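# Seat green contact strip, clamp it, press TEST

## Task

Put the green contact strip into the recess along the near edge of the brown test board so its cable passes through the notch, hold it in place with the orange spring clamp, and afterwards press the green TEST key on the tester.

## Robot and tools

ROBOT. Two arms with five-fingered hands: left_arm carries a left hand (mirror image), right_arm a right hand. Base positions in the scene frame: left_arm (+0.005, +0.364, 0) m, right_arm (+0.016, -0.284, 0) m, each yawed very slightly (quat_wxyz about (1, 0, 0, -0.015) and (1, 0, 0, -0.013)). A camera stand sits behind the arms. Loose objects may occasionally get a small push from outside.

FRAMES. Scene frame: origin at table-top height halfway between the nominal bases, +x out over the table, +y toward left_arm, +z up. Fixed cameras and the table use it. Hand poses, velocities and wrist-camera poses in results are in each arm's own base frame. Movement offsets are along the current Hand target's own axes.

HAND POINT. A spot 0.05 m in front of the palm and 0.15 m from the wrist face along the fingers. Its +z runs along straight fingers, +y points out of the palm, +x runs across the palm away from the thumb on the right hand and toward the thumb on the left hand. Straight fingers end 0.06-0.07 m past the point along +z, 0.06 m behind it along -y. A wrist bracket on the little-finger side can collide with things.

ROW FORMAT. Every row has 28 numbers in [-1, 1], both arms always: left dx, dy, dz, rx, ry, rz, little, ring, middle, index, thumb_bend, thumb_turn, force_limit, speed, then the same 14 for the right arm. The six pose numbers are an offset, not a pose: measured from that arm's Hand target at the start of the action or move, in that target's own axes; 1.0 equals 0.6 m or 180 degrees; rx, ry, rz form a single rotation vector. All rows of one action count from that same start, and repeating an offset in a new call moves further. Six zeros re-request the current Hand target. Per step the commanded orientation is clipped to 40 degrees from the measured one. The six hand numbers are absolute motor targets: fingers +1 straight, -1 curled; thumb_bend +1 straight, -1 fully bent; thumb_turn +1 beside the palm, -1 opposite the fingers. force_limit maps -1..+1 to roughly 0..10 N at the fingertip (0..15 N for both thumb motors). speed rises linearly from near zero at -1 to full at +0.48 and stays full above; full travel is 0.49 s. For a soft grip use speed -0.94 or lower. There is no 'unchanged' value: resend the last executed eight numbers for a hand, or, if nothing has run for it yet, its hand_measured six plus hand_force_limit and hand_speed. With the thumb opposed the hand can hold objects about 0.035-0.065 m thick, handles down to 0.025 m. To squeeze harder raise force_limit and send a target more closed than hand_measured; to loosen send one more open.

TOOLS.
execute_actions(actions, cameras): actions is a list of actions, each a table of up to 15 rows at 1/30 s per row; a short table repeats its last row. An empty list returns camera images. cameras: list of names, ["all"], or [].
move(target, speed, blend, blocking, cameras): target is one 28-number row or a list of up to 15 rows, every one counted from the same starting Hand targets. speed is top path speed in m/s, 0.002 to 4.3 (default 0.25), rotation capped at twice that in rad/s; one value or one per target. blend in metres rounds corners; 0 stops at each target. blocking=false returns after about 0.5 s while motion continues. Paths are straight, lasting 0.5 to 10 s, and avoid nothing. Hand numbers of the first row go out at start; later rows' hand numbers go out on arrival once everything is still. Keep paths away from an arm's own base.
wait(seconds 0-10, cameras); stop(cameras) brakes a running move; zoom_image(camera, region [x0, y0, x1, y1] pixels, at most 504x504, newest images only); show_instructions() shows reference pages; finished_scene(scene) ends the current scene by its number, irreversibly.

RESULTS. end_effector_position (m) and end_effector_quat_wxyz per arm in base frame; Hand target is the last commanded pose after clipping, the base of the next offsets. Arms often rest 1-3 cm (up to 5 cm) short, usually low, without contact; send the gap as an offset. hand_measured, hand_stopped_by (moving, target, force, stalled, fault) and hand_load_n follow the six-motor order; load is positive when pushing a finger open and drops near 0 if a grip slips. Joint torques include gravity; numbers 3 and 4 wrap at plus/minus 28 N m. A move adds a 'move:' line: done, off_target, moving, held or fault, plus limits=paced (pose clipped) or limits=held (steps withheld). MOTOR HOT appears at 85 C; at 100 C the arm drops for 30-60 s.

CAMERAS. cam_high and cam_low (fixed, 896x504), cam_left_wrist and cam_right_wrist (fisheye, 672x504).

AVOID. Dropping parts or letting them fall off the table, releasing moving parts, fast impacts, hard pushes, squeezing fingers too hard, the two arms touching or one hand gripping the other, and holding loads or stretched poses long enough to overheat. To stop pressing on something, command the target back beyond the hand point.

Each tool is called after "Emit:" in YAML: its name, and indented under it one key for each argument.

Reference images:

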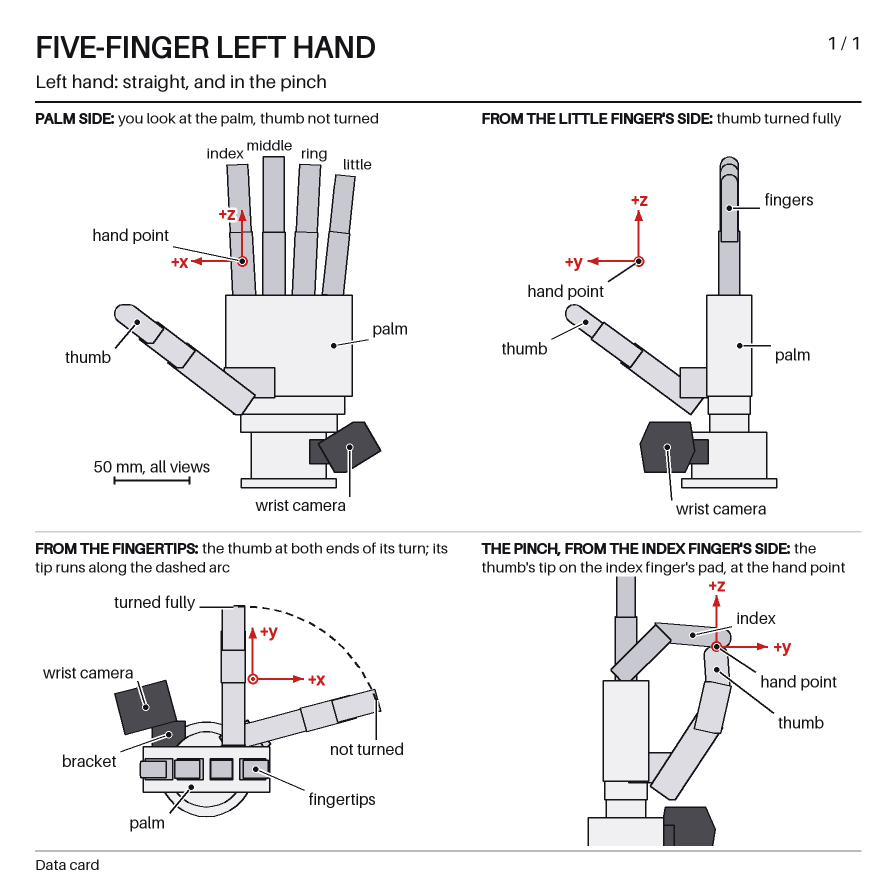

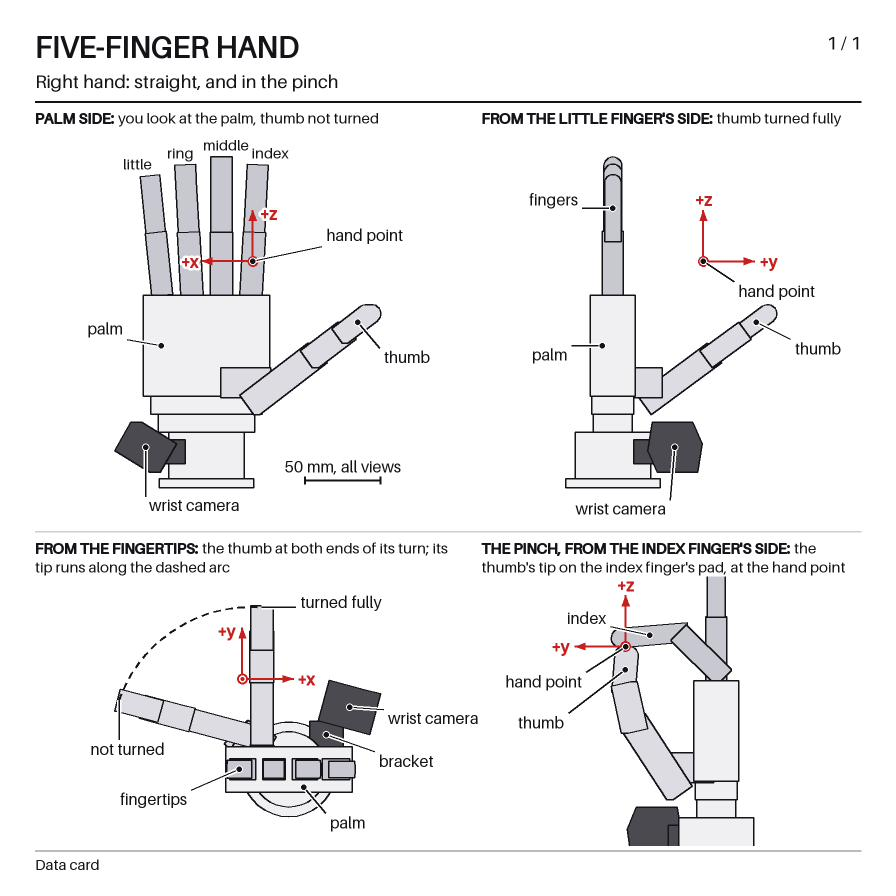

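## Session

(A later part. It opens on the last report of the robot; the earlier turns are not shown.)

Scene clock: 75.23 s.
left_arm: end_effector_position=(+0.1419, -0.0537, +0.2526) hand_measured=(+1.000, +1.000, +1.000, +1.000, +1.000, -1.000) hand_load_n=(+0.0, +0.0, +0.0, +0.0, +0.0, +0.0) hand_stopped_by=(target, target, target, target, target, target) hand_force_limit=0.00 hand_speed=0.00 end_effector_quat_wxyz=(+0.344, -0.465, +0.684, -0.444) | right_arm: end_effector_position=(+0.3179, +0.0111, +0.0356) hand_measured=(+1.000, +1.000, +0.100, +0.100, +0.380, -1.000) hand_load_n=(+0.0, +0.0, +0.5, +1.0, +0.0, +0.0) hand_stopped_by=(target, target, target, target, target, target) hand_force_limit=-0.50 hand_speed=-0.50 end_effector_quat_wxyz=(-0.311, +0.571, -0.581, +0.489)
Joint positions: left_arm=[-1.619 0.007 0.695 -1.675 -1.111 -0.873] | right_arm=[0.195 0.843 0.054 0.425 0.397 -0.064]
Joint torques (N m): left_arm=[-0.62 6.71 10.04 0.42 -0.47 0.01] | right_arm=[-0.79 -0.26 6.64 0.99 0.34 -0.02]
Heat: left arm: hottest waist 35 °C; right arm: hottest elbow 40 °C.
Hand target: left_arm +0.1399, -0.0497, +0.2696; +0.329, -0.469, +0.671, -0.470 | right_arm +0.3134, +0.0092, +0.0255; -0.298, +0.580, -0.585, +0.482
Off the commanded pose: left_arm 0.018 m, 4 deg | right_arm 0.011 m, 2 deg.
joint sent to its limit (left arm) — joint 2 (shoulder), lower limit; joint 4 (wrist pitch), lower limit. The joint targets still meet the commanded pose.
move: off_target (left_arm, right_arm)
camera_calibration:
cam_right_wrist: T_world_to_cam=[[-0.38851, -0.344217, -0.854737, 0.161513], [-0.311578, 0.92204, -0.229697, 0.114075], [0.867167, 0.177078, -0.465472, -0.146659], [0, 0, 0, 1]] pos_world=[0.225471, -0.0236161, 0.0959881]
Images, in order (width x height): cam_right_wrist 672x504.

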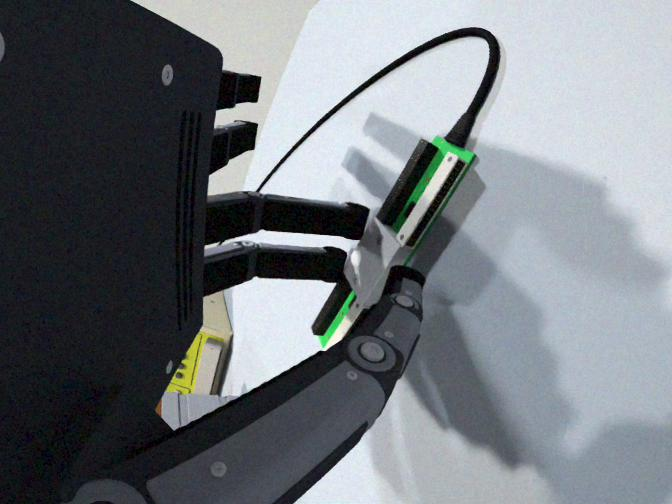

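Emit:
move:
  target:
    - [0,0,0,0,0,0,1,1,1,1,1,-1,0,0,0.0018,-0.0105,-0.004,0,0,0,1,1,0.1,0.1,0.38,-1,-0.5,-0.5]
    - [0,0,0,0,0,0,1,1,1,1,1,-1,0,0,0.0018,-0.0105,-0.004,0,0,0,1,1,-0.3,-0.3,0.38,-1,-0.4,-0.8]
  speed: 0.05
  cameras: ["cam_right_wrist"]

Emit:
zoom_image:
  camera: "cam_right_wrist"
  region: [250, 120, 500, 370]

Scene clock: 76.90 s.
left_arm: end_effector_position=(+0.1419, -0.0537, +0.2526) hand_measured=(+1.000, +1.000, +1.000, +1.000, +1.000, -1.000) hand_load_n=(+0.0, +0.0, +0.0, +0.0, +0.0, +0.0) hand_stopped_by=(target, target, target, target, target, target) hand_force_limit=0.00 hand_speed=0.00 end_effector_quat_wxyz=(+0.344, -0.465, +0.684, -0.444) | right_arm: end_effector_position=(+0.3117, +0.0088, +0.0320) hand_measured=(+1.000, +1.000, -0.026, -0.044, +0.382, -1.000) hand_load_n=(-0.5, +0.0, +8.5, +5.5, +10.5, -1.0) hand_stopped_by=(target, target, force, force, target, target) hand_force_limit=-0.40 hand_speed=-0.80 end_effector_quat_wxyz=(-0.301, +0.577, -0.585, +0.484)
Joint positions: left_arm=[-1.619 0.007 0.695 -1.675 -1.111 -0.873] | right_arm=[0.195 0.808 0.054 0.364 0.402 -0.064]
Joint torques (N m): left_arm=[-0.62 6.71 10.04 0.4 -0.47 0.01] | right_arm=[-0.56 -0.97 7.68 1.16 0.22 -0.02]
Heat: left arm: hottest waist 35 °C; right arm: hottest elbow 40 °C.
Hand target: left_arm +0.1399, -0.0497, +0.2696; +0.329, -0.469, +0.671, -0.470 | right_arm +0.3135, +0.0095, +0.0324; -0.298, +0.580, -0.585, +0.482
Off the commanded pose: left_arm 0.018 m, 4 deg | right_arm 0.002 m, 1 deg.
joint sent to its limit (left arm) — joint 2 (shoulder), lower limit; joint 4 (wrist pitch), lower limit. The joint targets still meet the commanded pose.
move: off_target (left_arm)
camera_calibration:
cam_right_wrist: T_world_to_cam=[[-0.412141, -0.348267, -0.841932, 0.1623], [-0.31288, 0.921968, -0.228213, 0.11381], [0.855713, 0.169368, -0.488947, -0.13815], [0, 0, 0, 1]] pos_world=[0.220716, -0.0250071, 0.0950701]
Images, in order (width x height): cam_right_wrist 672x504.

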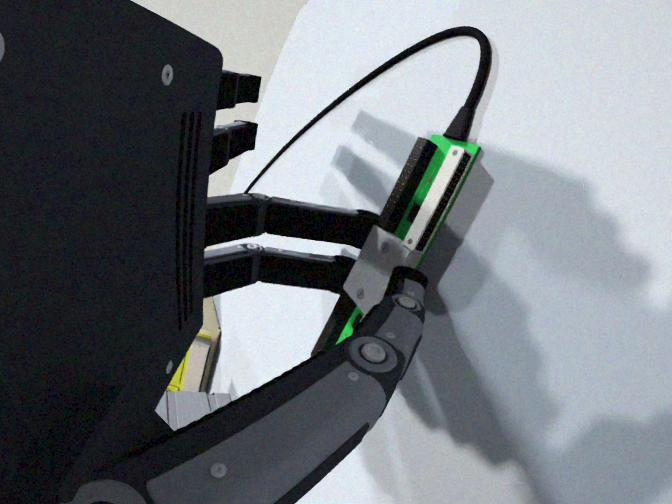

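Scaled by 2.016 from the camera's 672x504 image, which has a finer 960x720 frame.

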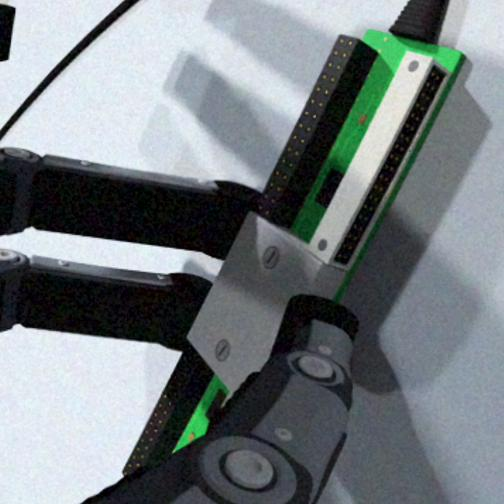

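Emit:
move:
  target: [0,0,0,0,0,0,1,1,1,1,1,-1,0,0,0.021,-0.091,-0.0357,0,0,0,1,1,-0.3,-0.3,0.38,-1,-0.4,-0.8]
  speed: 0.06
  cameras: ["all"]

Emit:
zoom_image:
  camera: "cam_right_wrist"
  region: [250, 120, 500, 370]

Emit:
zoom_image:
  camera: "cam_low"
  region: [350, 200, 500, 310]

Scene clock: 78.90 s.
left_arm: end_effector_position=(+0.1419, -0.0537, +0.2526) hand_measured=(+1.000, +1.000, +1.000, +1.000, +1.000, -1.000) hand_load_n=(+0.0, +0.0, +0.0, +0.0, +0.0, +0.0) hand_stopped_by=(target, target, target, target, target, target) hand_force_limit=0.00 hand_speed=0.00 end_effector_quat_wxyz=(+0.344, -0.465, +0.684, -0.444) | right_arm: end_effector_position=(+0.2962, +0.0057, +0.0596) hand_measured=(+1.000, +1.000, -0.026, -0.044, +0.382, -1.000) hand_load_n=(+0.0, +0.0, +8.0, +5.0, +12.0, -0.5) hand_stopped_by=(target, target, force, force, target, target) hand_force_limit=-0.40 hand_speed=-0.80 end_effector_quat_wxyz=(-0.277, +0.595, -0.591, +0.469)
Joint positions: left_arm=[-1.619 0.007 0.695 -1.675 -1.111 -0.873] | right_arm=[0.195 0.543 0.131 -0.045 0.402 -0.064]
Joint torques (N m): left_arm=[-0.62 6.65 10.04 0.4 -0.46 0.01] | right_arm=[-0.62 -0.97 12.3 1.35 0.24 -0.01]
Heat: left arm: hottest shoulder 35 °C; right arm: hottest elbow 40 °C.
Hand target: left_arm +0.1399, -0.0497, +0.2696; +0.329, -0.469, +0.671, -0.470 | right_arm +0.3135, +0.0096, +0.0924; -0.298, +0.580, -0.585, +0.482
Off the commanded pose: left_arm 0.018 m, 4 deg | right_arm 0.037 m, 3 deg.
joint sent to its limit (left arm) — joint 2 (shoulder), lower limit; joint 4 (wrist pitch), lower limit. The joint targets still meet the commanded pose.
move: off_target (left_arm, right_arm)
camera_calibration:
cam_left_wrist: T_world_to_cam=[[0.197486, -0.425225, 0.88328, -0.275561], [-0.755682, -0.639987, -0.139143, 0.121717], [0.624454, -0.64, -0.447724, 0.0982691], [0, 0, 0, 1]] pos_world=[0.085034, 0.0236137, 0.304331]
cam_right_wrist: T_world_to_cam=[[-0.466199, -0.358976, -0.808576, 0.192163], [-0.327614, 0.919049, -0.219131, 0.121879], [0.821783, 0.162742, -0.546065, -0.0973599], [0, 0, 0, 1]] pos_world=[0.209524, -0.0271857, 0.128921]

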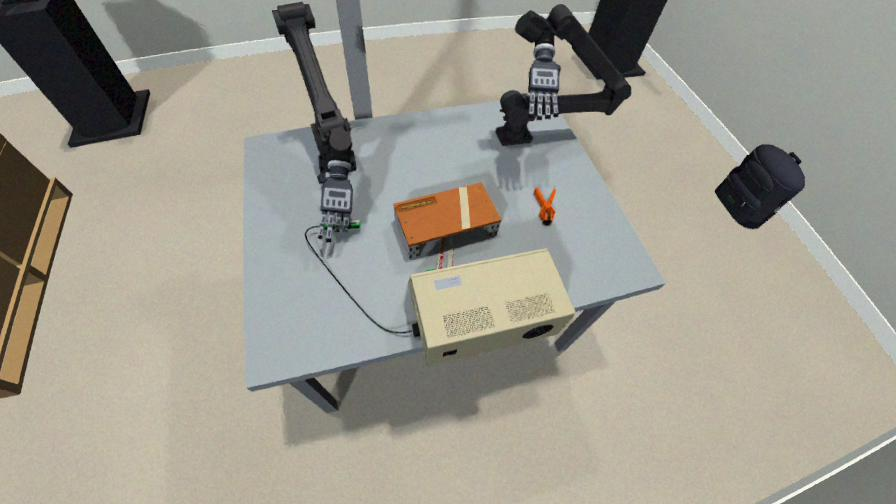

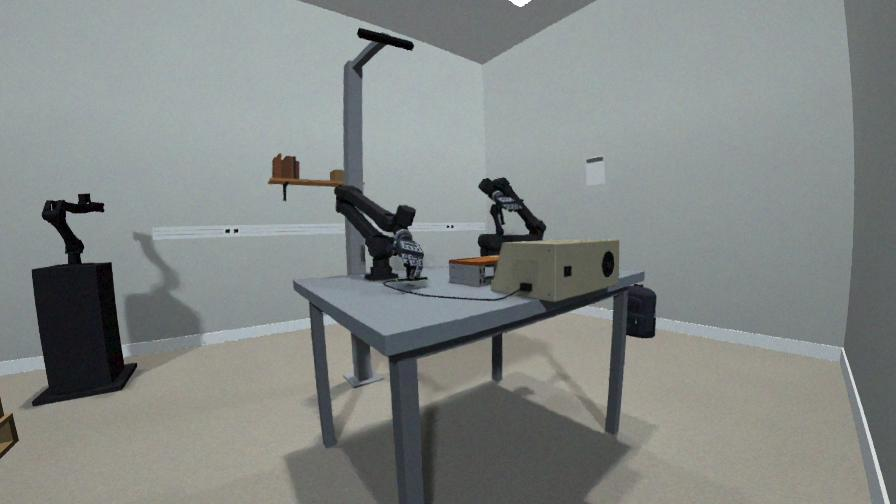

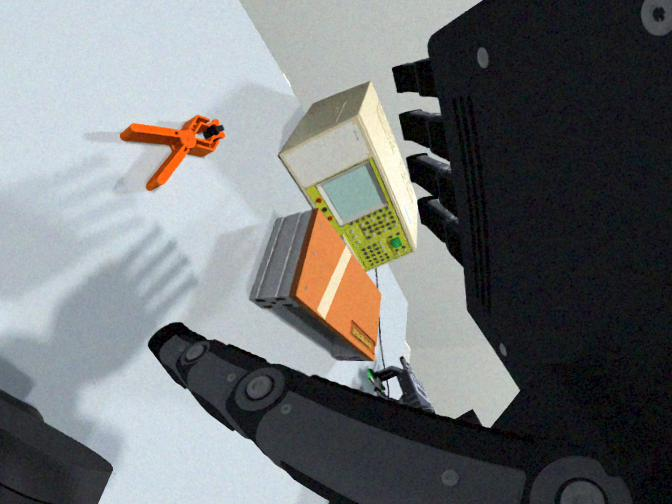

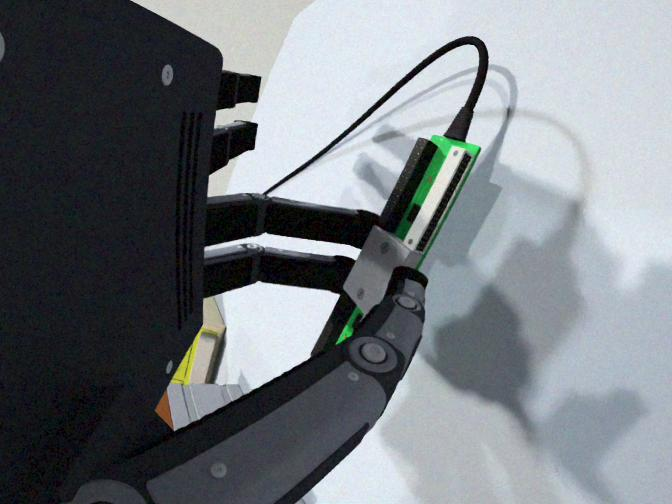

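Scaled by 2.016 from the camera's 672x504 image, which has a finer 960x720 frame.

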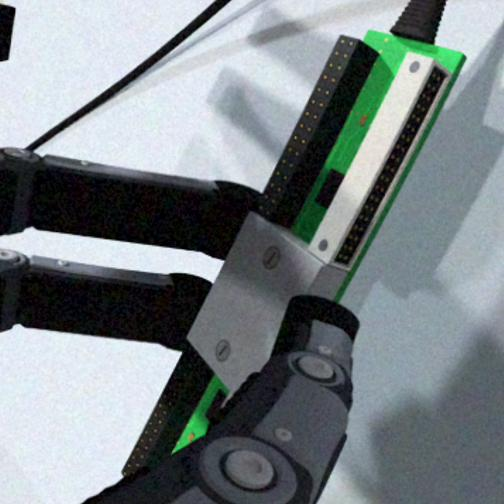

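Scaled by 3.360 from the camera's 896x504 image, which has a finer 1280x720 frame.

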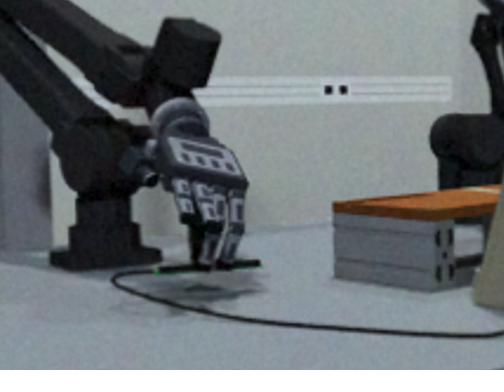

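Emit:
move:
  target:
    - [0,0,0,0,0,0,1,1,1,1,1,-1,0,0,0.0272,-0.1177,-0.0462,0,0,0,1,1,-0.3,-0.3,0.38,-1,-0.4,-0.8]
    - [0,0,0,0,0,0,1,1,1,1,1,-1,0,0,-0.3428,-0.1563,-0.1422,0.0227,-0.098,-0.0385,1,1,-0.3,-0.3,0.38,-1,-0.4,-0.8]
  speed: 0.12
  blend: [0.02,0]
  cameras: ["all"]

Emit:
zoom_image:
  camera: "cam_right_wrist"
  region: [200, 120, 500, 400]

Emit:
zoom_image:
  camera: "cam_high"
  region: [370, 150, 520, 260]

Scene clock: 83.43 s.
left_arm: end_effector_position=(+0.1419, -0.0537, +0.2526) hand_measured=(+1.000, +1.000, +1.000, +1.000, +1.000, -1.000) hand_load_n=(+0.0, +0.0, +0.0, +0.0, +0.5, +0.0) hand_stopped_by=(target, target, target, target, target, target) hand_force_limit=0.00 hand_speed=0.00 end_effector_quat_wxyz=(+0.344, -0.465, +0.684, -0.444) | right_arm: end_effector_position=(+0.2917, +0.2191, +0.1341) hand_measured=(+1.000, +1.000, -0.026, -0.044, +0.382, -1.000) hand_load_n=(+0.0, -0.5, +7.5, +5.0, +11.5, -0.5) hand_stopped_by=(target, target, force, force, target, target) hand_force_limit=-0.40 hand_speed=-0.80 end_effector_quat_wxyz=(-0.342, +0.691, -0.472, +0.428)
Joint positions: left_arm=[-1.619 0.007 0.695 -1.675 -1.111 -0.873] | right_arm=[0.946 0.867 0.466 -0.195 0.777 0.147]
Joint torques (N m): left_arm=[-0.62 6.65 10.06 0.4 -0.47 0.01] | right_arm=[-0.09 -3.49 12.14 1.99 0.45 0.13]
Heat: left arm: hottest shoulder 35 °C; right arm: hottest elbow 41 °C.
Hand target: left_arm +0.1399, -0.0497, +0.2696; +0.329, -0.469, +0.671, -0.470 | right_arm +0.3038, +0.2399, +0.1649; -0.375, +0.670, -0.479, +0.425
Off the commanded pose: left_arm 0.018 m, 4 deg | right_arm 0.039 m, 4 deg.
joint sent to its limit (left arm) — joint 2 (shoulder), lower limit; joint 4 (wrist pitch), lower limit. The joint targets still meet the commanded pose.
move: off_target (left_arm, right_arm)
camera_calibration:
cam_left_wrist: T_world_to_cam=[[0.197486, -0.425225, 0.88328, -0.275561], [-0.755682, -0.639987, -0.139143, 0.121717], [0.624454, -0.64, -0.447724, 0.0982691], [0, 0, 0, 1]] pos_world=[0.085034, 0.0236137, 0.304331]
cam_right_wrist: T_world_to_cam=[[-0.311158, -0.524337, -0.792623, 0.315748], [-0.613545, 0.747762, -0.253802, 0.0662772], [0.725771, 0.407337, -0.554376, -0.112178], [0, 0, 0, 1]] pos_world=[0.220327, 0.161693, 0.204901]

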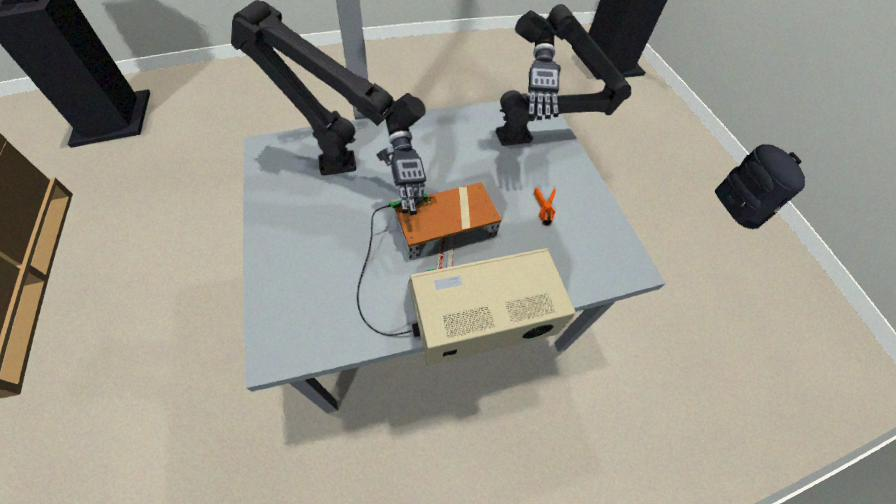

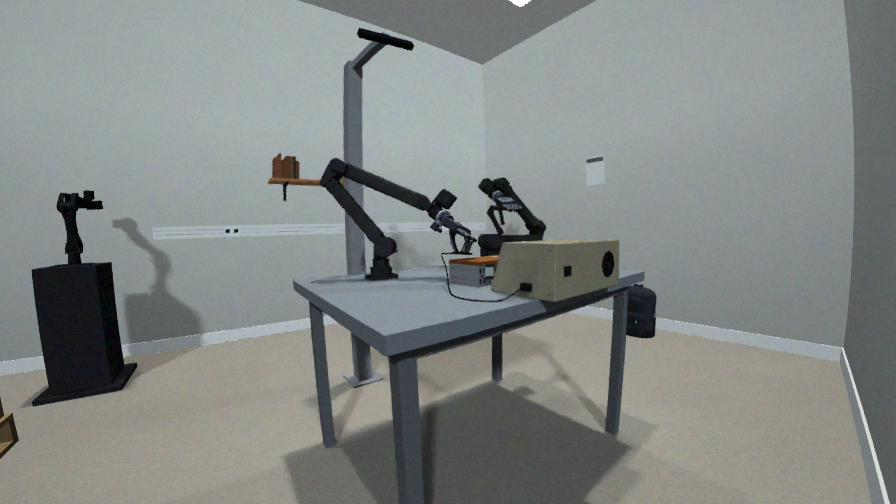

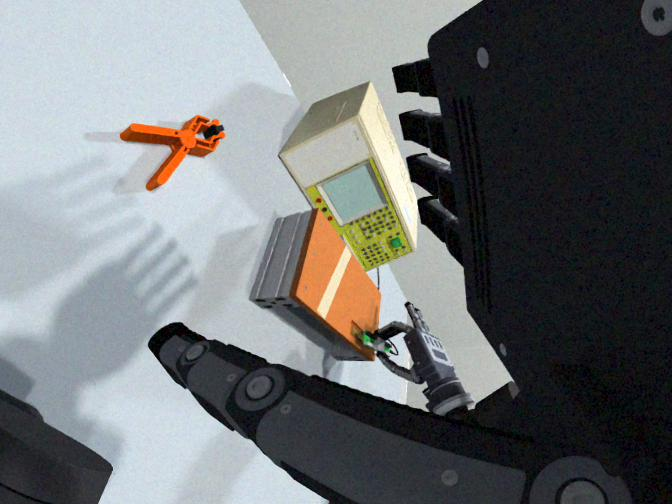

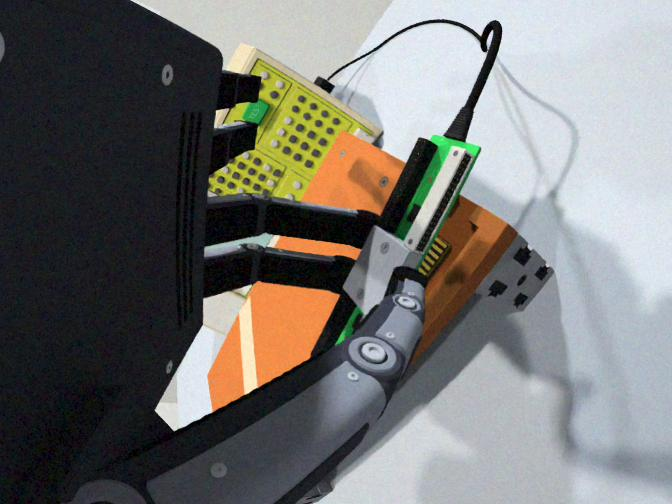

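Scaled by 1.680 from the camera's 672x504 image, which has a finer 960x720 frame.

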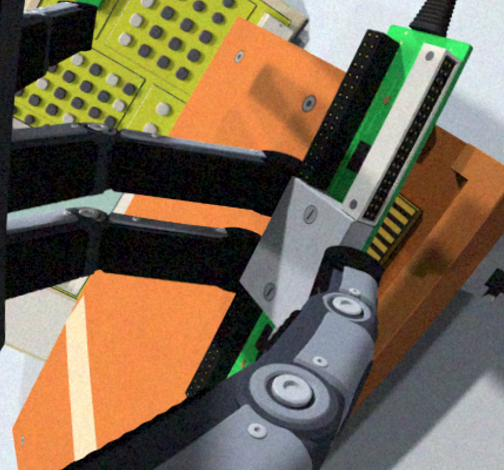

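Scaled by 3.360 from the camera's 896x504 image, which has a finer 1280x720 frame.

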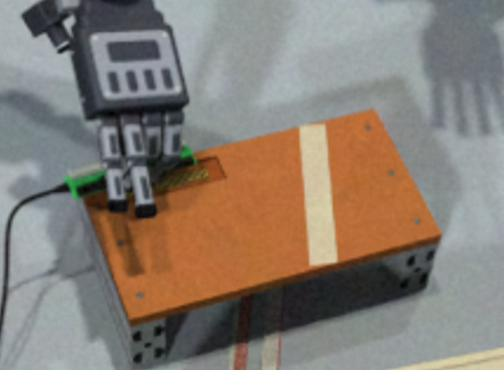

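Emit:
zoom_image:
  camera: "cam_right_wrist"
  region: [380, 120, 540, 300]

Scaled by 2.800 from the camera's 672x504 image, which has a finer 960x720 frame.

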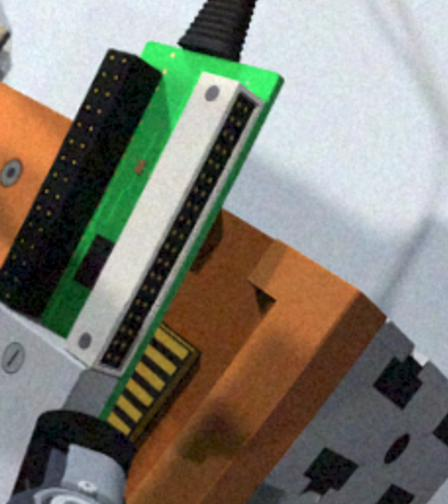

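Emit:
move:
  target: [0,0,0,0,0,0,1,1,1,1,1,-1,0,0,-0.0351,-0.0035,0.0348,0.0122,0.0208,0.0309,1,1,-0.3,-0.3,0.38,-1,-0.4,-0.8]
  speed: 0.06
  cameras: ["cam_right_wrist"]

Emit:
zoom_image:
  camera: "cam_right_wrist"
  region: [300, 120, 540, 360]

Scene clock: 88.60 s.
left_arm: end_effector_position=(+0.1419, -0.0537, +0.2526) hand_measured=(+1.000, +1.000, +1.000, +1.000, +1.000, -1.000) hand_load_n=(+0.0, +0.0, +0.0, +0.0, +0.0, +0.0) hand_stopped_by=(target, target, target, target, target, target) hand_force_limit=0.00 hand_speed=0.00 end_effector_quat_wxyz=(+0.344, -0.465, +0.684, -0.444) | right_arm: end_effector_position=(+0.3090, +0.2390, +0.1262) hand_measured=(+1.000, +1.000, -0.026, -0.044, +0.382, -1.000) hand_load_n=(+0.0, +0.0, +7.5, +5.5, +12.0, -0.5) hand_stopped_by=(target, target, force, force, target, target) hand_force_limit=-0.40 hand_speed=-0.80 end_effector_quat_wxyz=(-0.360, +0.645, -0.509, +0.443)
Joint positions: left_arm=[-1.619 0.007 0.695 -1.675 -1.111 -0.873] | right_arm=[0.974 0.995 0.475 -0.055 0.876 0.24]
Joint torques (N m): left_arm=[-0.62 6.71 10.03 0.42 -0.47 0.01] | right_arm=[0.15 -4.6 11.64 1.96 0.48 0.15]
Heat: left arm: hottest shoulder 35 °C; right arm: hottest elbow 42 °C.
Hand target: left_arm +0.1399, -0.0497, +0.2696; +0.329, -0.469, +0.671, -0.470 | right_arm +0.3201, +0.2626, +0.1548; -0.392, +0.625, -0.515, +0.437
Off the commanded pose: left_arm 0.018 m, 4 deg | right_arm 0.039 m, 4 deg.
joint sent to its limit (left arm) — joint 2 (shoulder), lower limit; joint 4 (wrist pitch), lower limit. The joint targets still meet the commanded pose.
move: off_target (left_arm, right_arm)
camera_calibration:
cam_right_wrist: T_world_to_cam=[[-0.311681, -0.436998, -0.843735, 0.311009], [-0.530062, 0.816925, -0.227304, 0.0143562], [0.788599, 0.376386, -0.486256, -0.15794], [0, 0, 0, 1]] pos_world=[0.229097, 0.183629, 0.188872]
Images, in order (width x height): cam_right_wrist 672x504.

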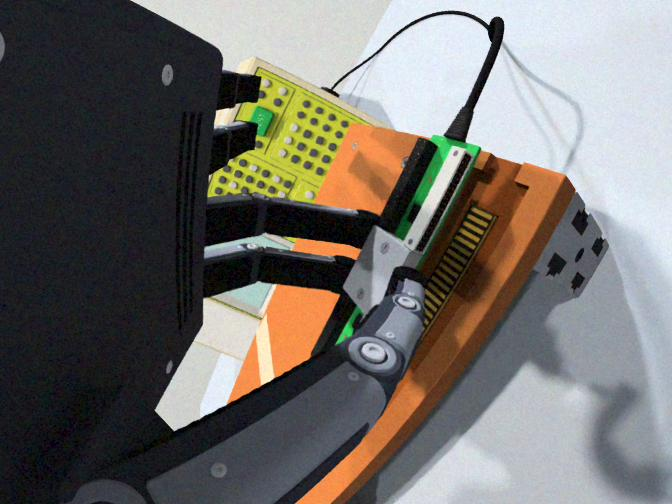

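Scaled by 2.100 from the camera's 672x504 image, which has a finer 960x720 frame.

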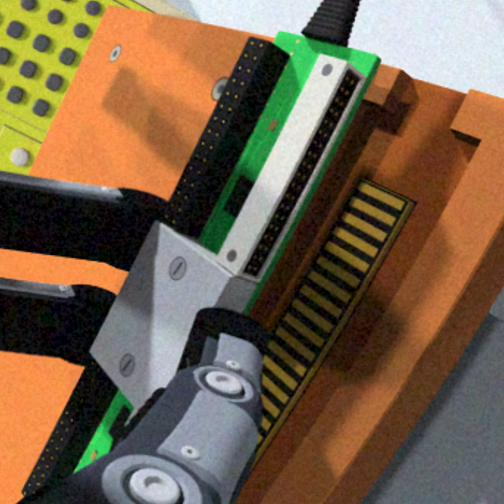

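Emit:
move:
  target: [0,0,0,0,0,0,1,1,1,1,1,-1,0,0,-0.0062,0.0283,0.0077,0,0,0,1,1,-0.3,-0.3,0.38,-1,-0.4,-0.8]
  speed: 0.05
  cameras: ["cam_right_wrist"]

Emit:
zoom_image:
  camera: "cam_right_wrist"
  region: [300, 120, 540, 360]

Scene clock: 90.57 s.
left_arm: end_effector_position=(+0.1419, -0.0537, +0.2526) hand_measured=(+1.000, +1.000, +1.000, +1.000, +1.000, -1.000) hand_load_n=(+0.0, +0.0, +0.0, +0.0, +0.0, +0.0) hand_stopped_by=(target, target, target, target, target, target) hand_force_limit=0.00 hand_speed=0.00 end_effector_quat_wxyz=(+0.344, -0.465, +0.684, -0.444) | right_arm: end_effector_position=(+0.3149, +0.2491, +0.1226) hand_measured=(+1.000, +1.000, -0.026, -0.044, +0.382, -1.000) hand_load_n=(+0.0, +0.0, +7.5, +5.5, +12.0, +0.0) hand_stopped_by=(target, target, force, force, target, target) hand_force_limit=-0.40 hand_speed=-0.80 end_effector_quat_wxyz=(-0.371, +0.636, -0.511, +0.443)
Joint positions: left_arm=[-1.619 0.007 0.695 -1.675 -1.111 -0.873] | right_arm=[0.977 1.039 0.475 0.015 0.88 0.244]
Joint torques (N m): left_arm=[-0.62 6.71 10.03 0.4 -0.47 0.01] | right_arm=[0.32 -5.01 9.36 1.98 0.48 0.13]
Heat: left arm: hottest shoulder 35 °C; right arm: hottest elbow 42 °C.
Hand target: left_arm +0.1399, -0.0497, +0.2696; +0.329, -0.469, +0.671, -0.470 | right_arm +0.3191, +0.2637, +0.1369; -0.392, +0.624, -0.515, +0.437
Off the commanded pose: left_arm 0.018 m, 4 deg | right_arm 0.021 m, 3 deg.
joint sent to its limit (left arm) — joint 2 (shoulder), lower limit; joint 4 (wrist pitch), lower limit. The joint targets still meet the commanded pose.
move: off_target (left_arm, right_arm)
camera_calibration:
cam_right_wrist: T_world_to_cam=[[-0.298393, -0.416359, -0.85884, 0.306877], [-0.525658, 0.822756, -0.216233, 0.00417306], [0.796646, 0.386934, -0.464367, -0.17587], [0, 0, 0, 1]] pos_world=[0.23387, 0.192388, 0.182792]
Images, in order (width x height): cam_right_wrist 672x504.

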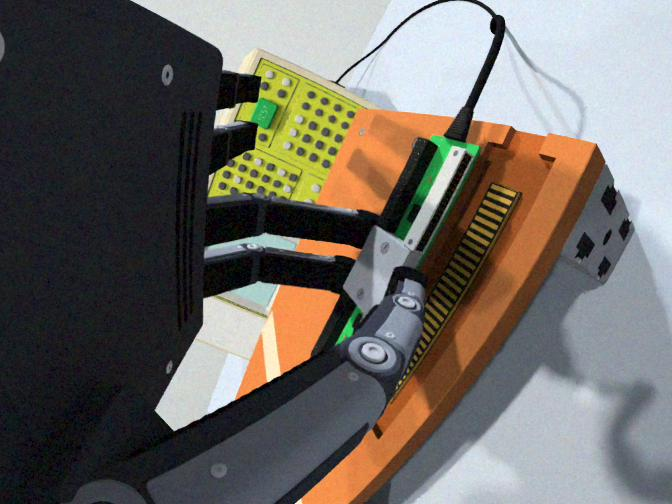

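Scaled by 2.100 from the camera's 672x504 image, which has a finer 960x720 frame.

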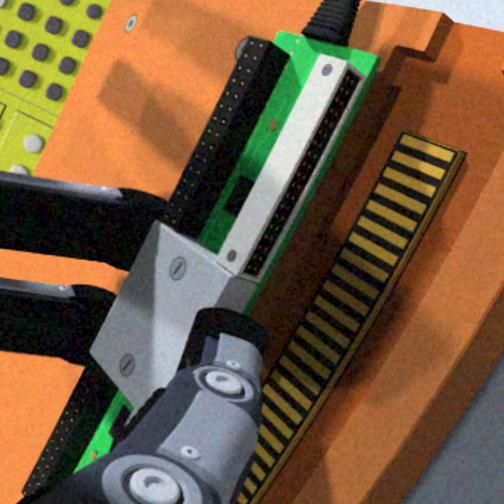

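Emit:
move:
  target: [0,0,0,0,0,0,1,1,1,1,1,-1,0,0,0.0128,0.0438,-0.0084,0,0,0,1,1,-0.3,-0.3,0.38,-1,-0.4,-0.8]
  speed: 0.05
  cameras: ["cam_right_wrist"]

Emit:
zoom_image:
  camera: "cam_right_wrist"
  region: [300, 120, 540, 360]

Scene clock: 91.90 s.
left_arm: end_effector_position=(+0.1419, -0.0537, +0.2526) hand_measured=(+1.000, +1.000, +1.000, +1.000, +1.000, -1.000) hand_load_n=(+0.0, +0.0, +0.0, +0.0, +0.0, +0.0) hand_stopped_by=(target, target, target, target, target, target) hand_force_limit=0.00 hand_speed=0.00 end_effector_quat_wxyz=(+0.344, -0.465, +0.684, -0.444) | right_arm: end_effector_position=(+0.3110, +0.2475, +0.1164) hand_measured=(+1.000, +1.000, -0.026, -0.044, +0.382, -1.000) hand_load_n=(+0.0, +0.0, +8.5, +5.5, +10.0, -1.0) hand_stopped_by=(target, target, force, force, target, target) hand_force_limit=-0.40 hand_speed=-0.80 end_effector_quat_wxyz=(-0.384, +0.626, -0.514, +0.444)
Joint positions: left_arm=[-1.619 0.007 0.695 -1.675 -1.111 -0.873] | right_arm=[0.99 1.038 0.437 0.08 0.896 0.25]
Joint torques (N m): left_arm=[-0.56 6.71 10.03 0.4 -0.46 0.01] | right_arm=[0.32 -5.07 6.83 1.66 0.31 0.15]
Heat: left arm: hottest shoulder 35 °C; right arm: hottest elbow 42 °C.
Hand target: left_arm +0.1399, -0.0497, +0.2696; +0.329, -0.469, +0.671, -0.470 | right_arm +0.3070, +0.2516, +0.1149; -0.392, +0.624, -0.515, +0.438
Off the commanded pose: left_arm 0.018 m, 4 deg | right_arm 0.006 m, 1 deg.
joint sent to its limit (left arm) — joint 2 (shoulder), lower limit; joint 4 (wrist pitch), lower limit. The joint targets still meet the commanded pose.
move: off_target (left_arm)
camera_calibration:
cam_right_wrist: T_world_to_cam=[[-0.280669, -0.394098, -0.875164, 0.29052], [-0.517975, 0.82983, -0.207567, -0.00294066], [0.808039, 0.395055, -0.43704, -0.1838], [0, 0, 0, 1]] pos_world=[0.228534, 0.189545, 0.173314]
Images, in order (width x height): cam_right_wrist 672x504.

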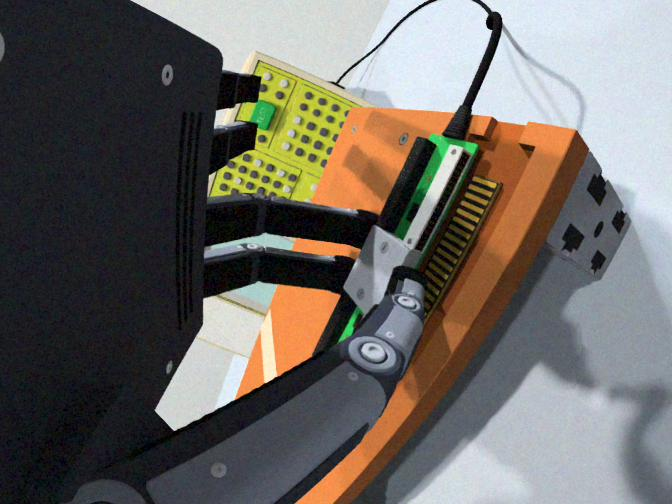

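Scaled by 2.100 from the camera's 672x504 image, which has a finer 960x720 frame.

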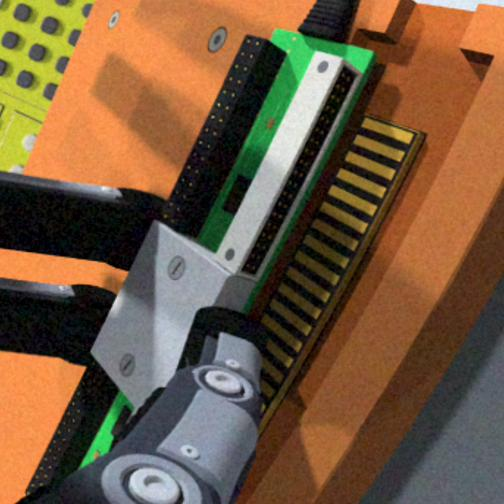

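Emit:
move:
  target: [0,0,0,0,0,0,1,1,1,1,1,-1,0,0,0.007,0.0188,0,-0.014,0.0043,-0.0137,1,1,-0.3,-0.3,0.38,-1,-0.4,-0.8]
  speed: 0.05
  cameras: ["cam_right_wrist"]

Emit:
zoom_image:
  camera: "cam_right_wrist"
  region: [300, 120, 540, 360]

Scene clock: 94.13 s.
left_arm: end_effector_position=(+0.1419, -0.0537, +0.2526) hand_measured=(+1.000, +1.000, +1.000, +1.000, +1.000, -1.000) hand_load_n=(+0.0, +0.0, +0.0, -0.5, +0.0, +0.0) hand_stopped_by=(target, target, target, target, target, target) hand_force_limit=0.00 hand_speed=0.00 end_effector_quat_wxyz=(+0.344, -0.465, +0.684, -0.444) | right_arm: end_effector_position=(+0.3090, +0.2448, +0.1140) hand_measured=(+1.000, +1.000, -0.026, -0.044, +0.382, -1.000) hand_load_n=(+0.0, +0.0, +10.0, +6.5, +8.0, -1.5) hand_stopped_by=(target, target, force, force, target, target) hand_force_limit=-0.40 hand_speed=-0.80 end_effector_quat_wxyz=(-0.376, +0.629, -0.517, +0.443)
Joint positions: left_arm=[-1.619 0.007 0.695 -1.675 -1.111 -0.873] | right_arm=[0.99 1.034 0.44 0.046 0.897 0.266]
Joint torques (N m): left_arm=[-0.62 6.65 10.03 0.42 -0.46 0.01] | right_arm=[0.03 -4.07 7.51 -0.12 0.2 0.13]
Heat: left arm: hottest shoulder 35 °C; right arm: hottest elbow 42 °C.
Hand target: left_arm +0.1399, -0.0497, +0.2696; +0.329, -0.469, +0.671, -0.470 | right_arm +0.3040, +0.2455, +0.1048; -0.365, +0.641, -0.514, +0.439
Off the commanded pose: left_arm 0.018 m, 4 deg | right_arm 0.010 m, 2 deg.
joint sent to its limit (left arm) — joint 2 (shoulder), lower limit; joint 4 (wrist pitch), lower limit. The joint targets still meet the commanded pose.
move: off_target (left_arm)
camera_calibration:
cam_right_wrist: T_world_to_cam=[[-0.295845, -0.399122, -0.867858, 0.291958], [-0.515695, 0.83149, -0.206601, -0.00357961], [0.804074, 0.386428, -0.451817, -0.17714], [0, 0, 0, 1]] pos_world=[0.226962, 0.187955, 0.172604]
Images, in order (width x height): cam_right_wrist 672x504.

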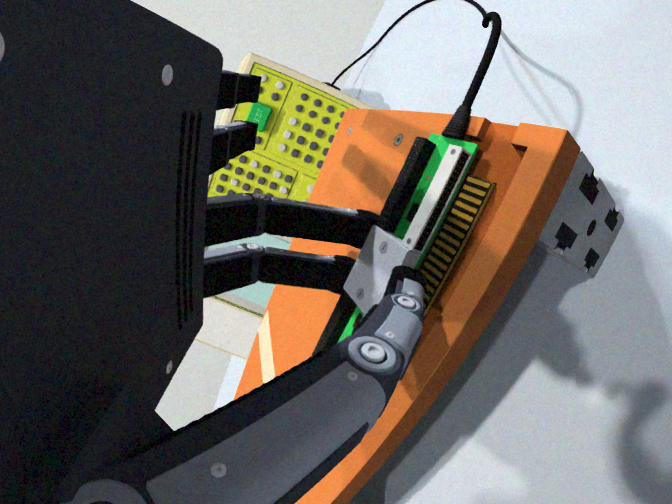

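Scaled by 2.100 from the camera's 672x504 image, which has a finer 960x720 frame.

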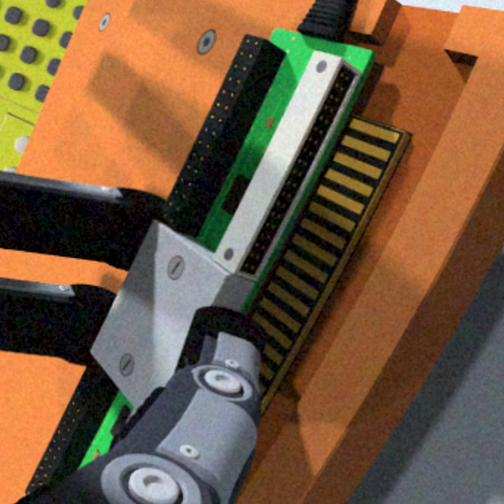

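Emit:
move:
  target: [0,0,0,0,0,0,1,1,1,1,1,-1,0,0,0.0133,-0.0423,-0.0345,0,0,0,1,1,-0.3,-0.3,0.38,-1,-0.4,-0.8]
  speed: 0.06
  cameras: ["cam_right_wrist","cam_high"]

Emit:
zoom_image:
  camera: "cam_right_wrist"
  region: [300, 120, 540, 360]

Emit:
zoom_image:
  camera: "cam_high"
  region: [370, 160, 500, 260]

Scene clock: 98.47 s.
left_arm: end_effector_position=(+0.1419, -0.0537, +0.2526) hand_measured=(+1.000, +1.000, +1.000, +1.000, +1.000, -1.000) hand_load_n=(+0.0, +0.0, +0.0, +0.0, +0.0, +0.0) hand_stopped_by=(target, target, target, target, target, target) hand_force_limit=0.00 hand_speed=0.00 end_effector_quat_wxyz=(+0.344, -0.465, +0.684, -0.444) | right_arm: end_effector_position=(+0.2900, +0.2270, +0.1165) hand_measured=(+1.000, +1.000, -0.026, -0.044, +0.382, -1.000) hand_load_n=(+0.0, +0.0, +8.0, +6.0, +10.5, +0.0) hand_stopped_by=(target, target, force, force, target, target) hand_force_limit=-0.40 hand_speed=-0.80 end_effector_quat_wxyz=(-0.347, +0.648, -0.513, +0.443)
Joint positions: left_arm=[-1.619 0.007 0.695 -1.675 -1.111 -0.873] | right_arm=[1.012 0.951 0.445 -0.138 0.913 0.297]
Joint torques (N m): left_arm=[-0.62 6.65 10.04 0.4 -0.47 0.01] | right_arm=[0.38 -4.72 10.66 0.68 0.45 0.06]
Heat: left arm: hottest shoulder 35 °C; right arm: hottest elbow 42 °C.
Hand target: left_arm +0.1399, -0.0497, +0.2696; +0.329, -0.469, +0.671, -0.470 | right_arm +0.2939, +0.2426, +0.1370; -0.365, +0.641, -0.514, +0.439
Off the commanded pose: left_arm 0.018 m, 4 deg | right_arm 0.026 m, 2 deg.
joint sent to its limit (left arm) — joint 2 (shoulder), lower limit; joint 4 (wrist pitch), lower limit. The joint targets still meet the commanded pose.
move: off_target (left_arm, right_arm)
camera_calibration:
cam_right_wrist: T_world_to_cam=[[-0.33387, -0.446277, -0.830282, 0.298655], [-0.523901, 0.820101, -0.230136, 0.00961386], [0.783619, 0.35815, -0.507612, -0.134999], [0, 0, 0, 1]] pos_world=[0.210536, 0.173749, 0.181654]
Images, in order (width x height): cam_high 896x504, cam_right_wrist 672x504.

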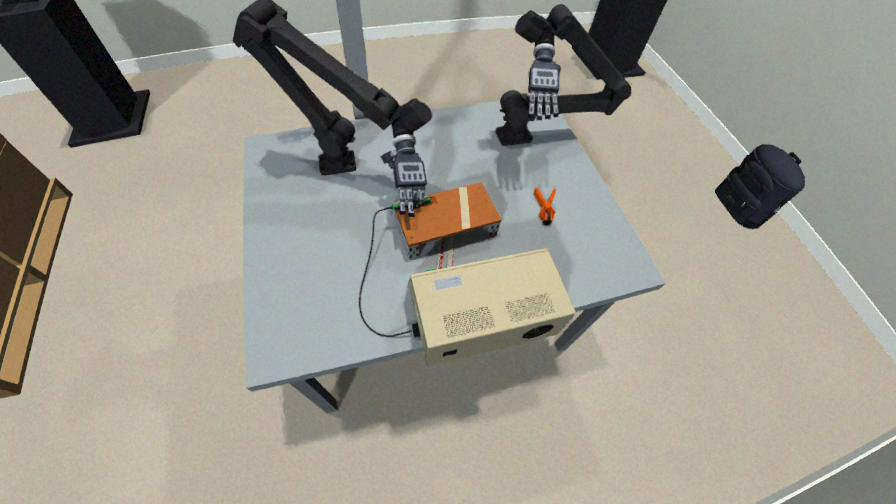

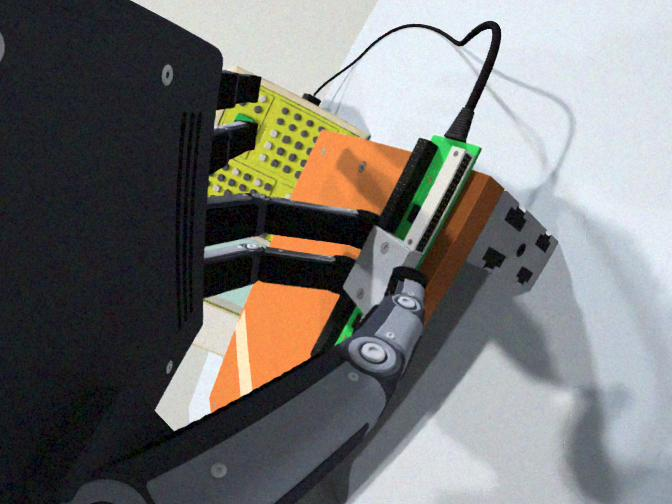

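Scaled by 2.100 from the camera's 672x504 image, which has a finer 960x720 frame.

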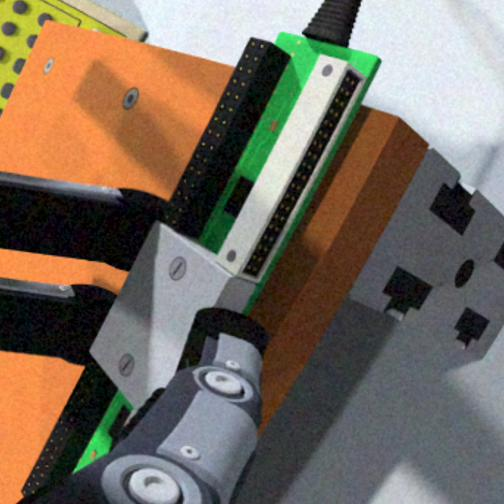

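Scaled by 3.877 from the camera's 896x504 image, which has a finer 1280x720 frame.

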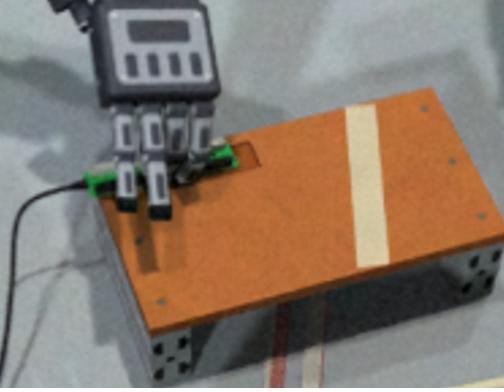

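Emit:
move:
  target: [0,0,0,0,0,0,1,1,1,1,1,-1,0,0,-0.0217,-0.011,-0.002,0,0,0,1,1,-0.3,-0.3,0.38,-1,-0.4,-0.8]
  speed: 0.06
  cameras: ["cam_right_wrist","cam_high"]

Emit:
zoom_image:
  camera: "cam_right_wrist"
  region: [300, 120, 540, 360]

Emit:
zoom_image:
  camera: "cam_high"
  region: [370, 160, 500, 260]

Scene clock: 99.63 s.
left_arm: end_effector_position=(+0.1419, -0.0537, +0.2526) hand_measured=(+1.000, +1.000, +1.000, +1.000, +1.000, -1.000) hand_load_n=(+0.0, +0.0, +0.0, +0.0, -0.5, +0.0) hand_stopped_by=(target, target, target, target, target, target) hand_force_limit=0.00 hand_speed=0.00 end_effector_quat_wxyz=(+0.344, -0.465, +0.684, -0.444) | right_arm: end_effector_position=(+0.2868, +0.2366, +0.1179) hand_measured=(+1.000, +1.000, -0.026, -0.044, +0.382, -1.000) hand_load_n=(+0.0, -0.5, +8.0, +5.0, +12.0, -0.5) hand_stopped_by=(target, target, force, force, target, target) hand_force_limit=-0.40 hand_speed=-0.80 end_effector_quat_wxyz=(-0.343, +0.653, -0.508, +0.445)
Joint positions: left_arm=[-1.619 0.007 0.695 -1.675 -1.111 -0.873] | right_arm=[1.041 0.976 0.47 -0.165 0.934 0.315]
Joint torques (N m): left_arm=[-0.62 6.65 10.06 0.42 -0.47 0.01] | right_arm=[0.32 -4.25 11.37 0.88 0.53 0.15]
Heat: left arm: hottest shoulder 35 °C; right arm: hottest elbow 42 °C.
Hand target: left_arm +0.1399, -0.0497, +0.2696; +0.329, -0.469, +0.671, -0.470 | right_arm +0.2938, +0.2568, +0.1409; -0.365, +0.641, -0.514, +0.439
Off the commanded pose: left_arm 0.018 m, 4 deg | right_arm 0.032 m, 3 deg.
joint sent to its limit (left arm) — joint 2 (shoulder), lower limit; joint 4 (wrist pitch), lower limit. The joint targets still meet the commanded pose.
move: off_target (left_arm, right_arm)
camera_calibration:
cam_right_wrist: T_world_to_cam=[[-0.333763, -0.45992, -0.822846, 0.305318], [-0.53031, 0.813281, -0.239469, 0.00496535], [0.779342, 0.356438, -0.515343, -0.132678], [0, 0, 0, 1]] pos_world=[0.207938, 0.183675, 0.184044]
Images, in order (width x height): cam_high 896x504, cam_right_wrist 672x504.

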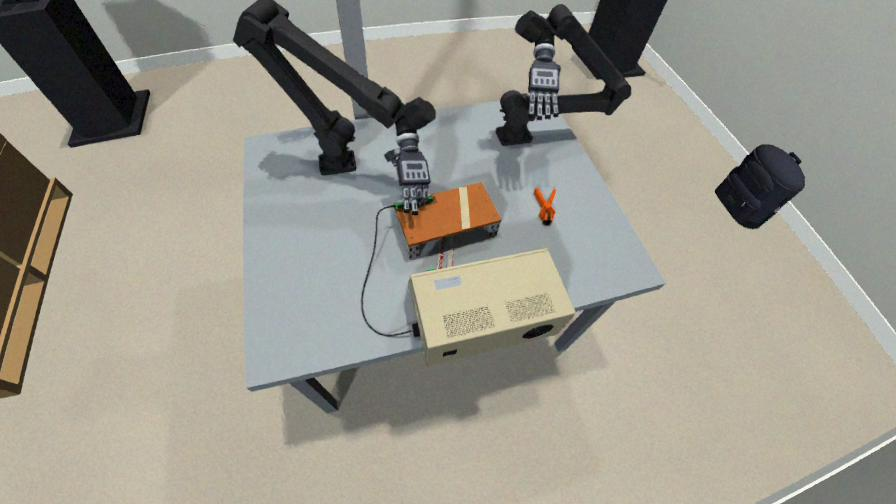

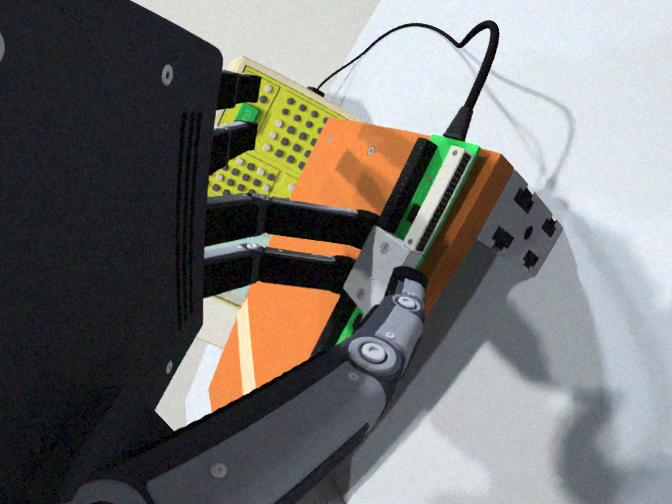

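Scaled by 2.100 from the camera's 672x504 image, which has a finer 960x720 frame.

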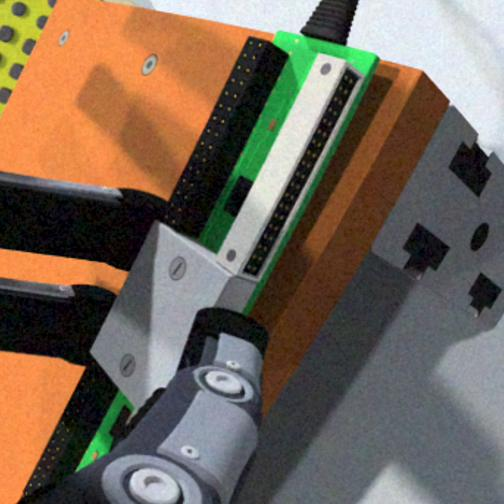

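Scaled by 3.877 from the camera's 896x504 image, which has a finer 1280x720 frame.

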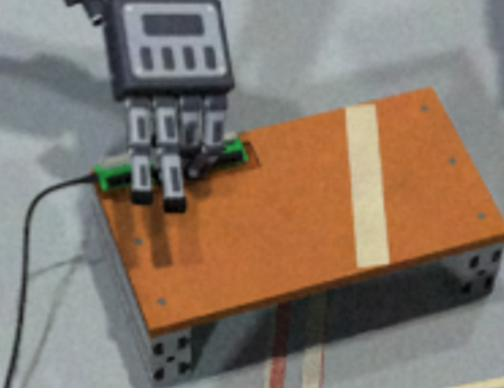

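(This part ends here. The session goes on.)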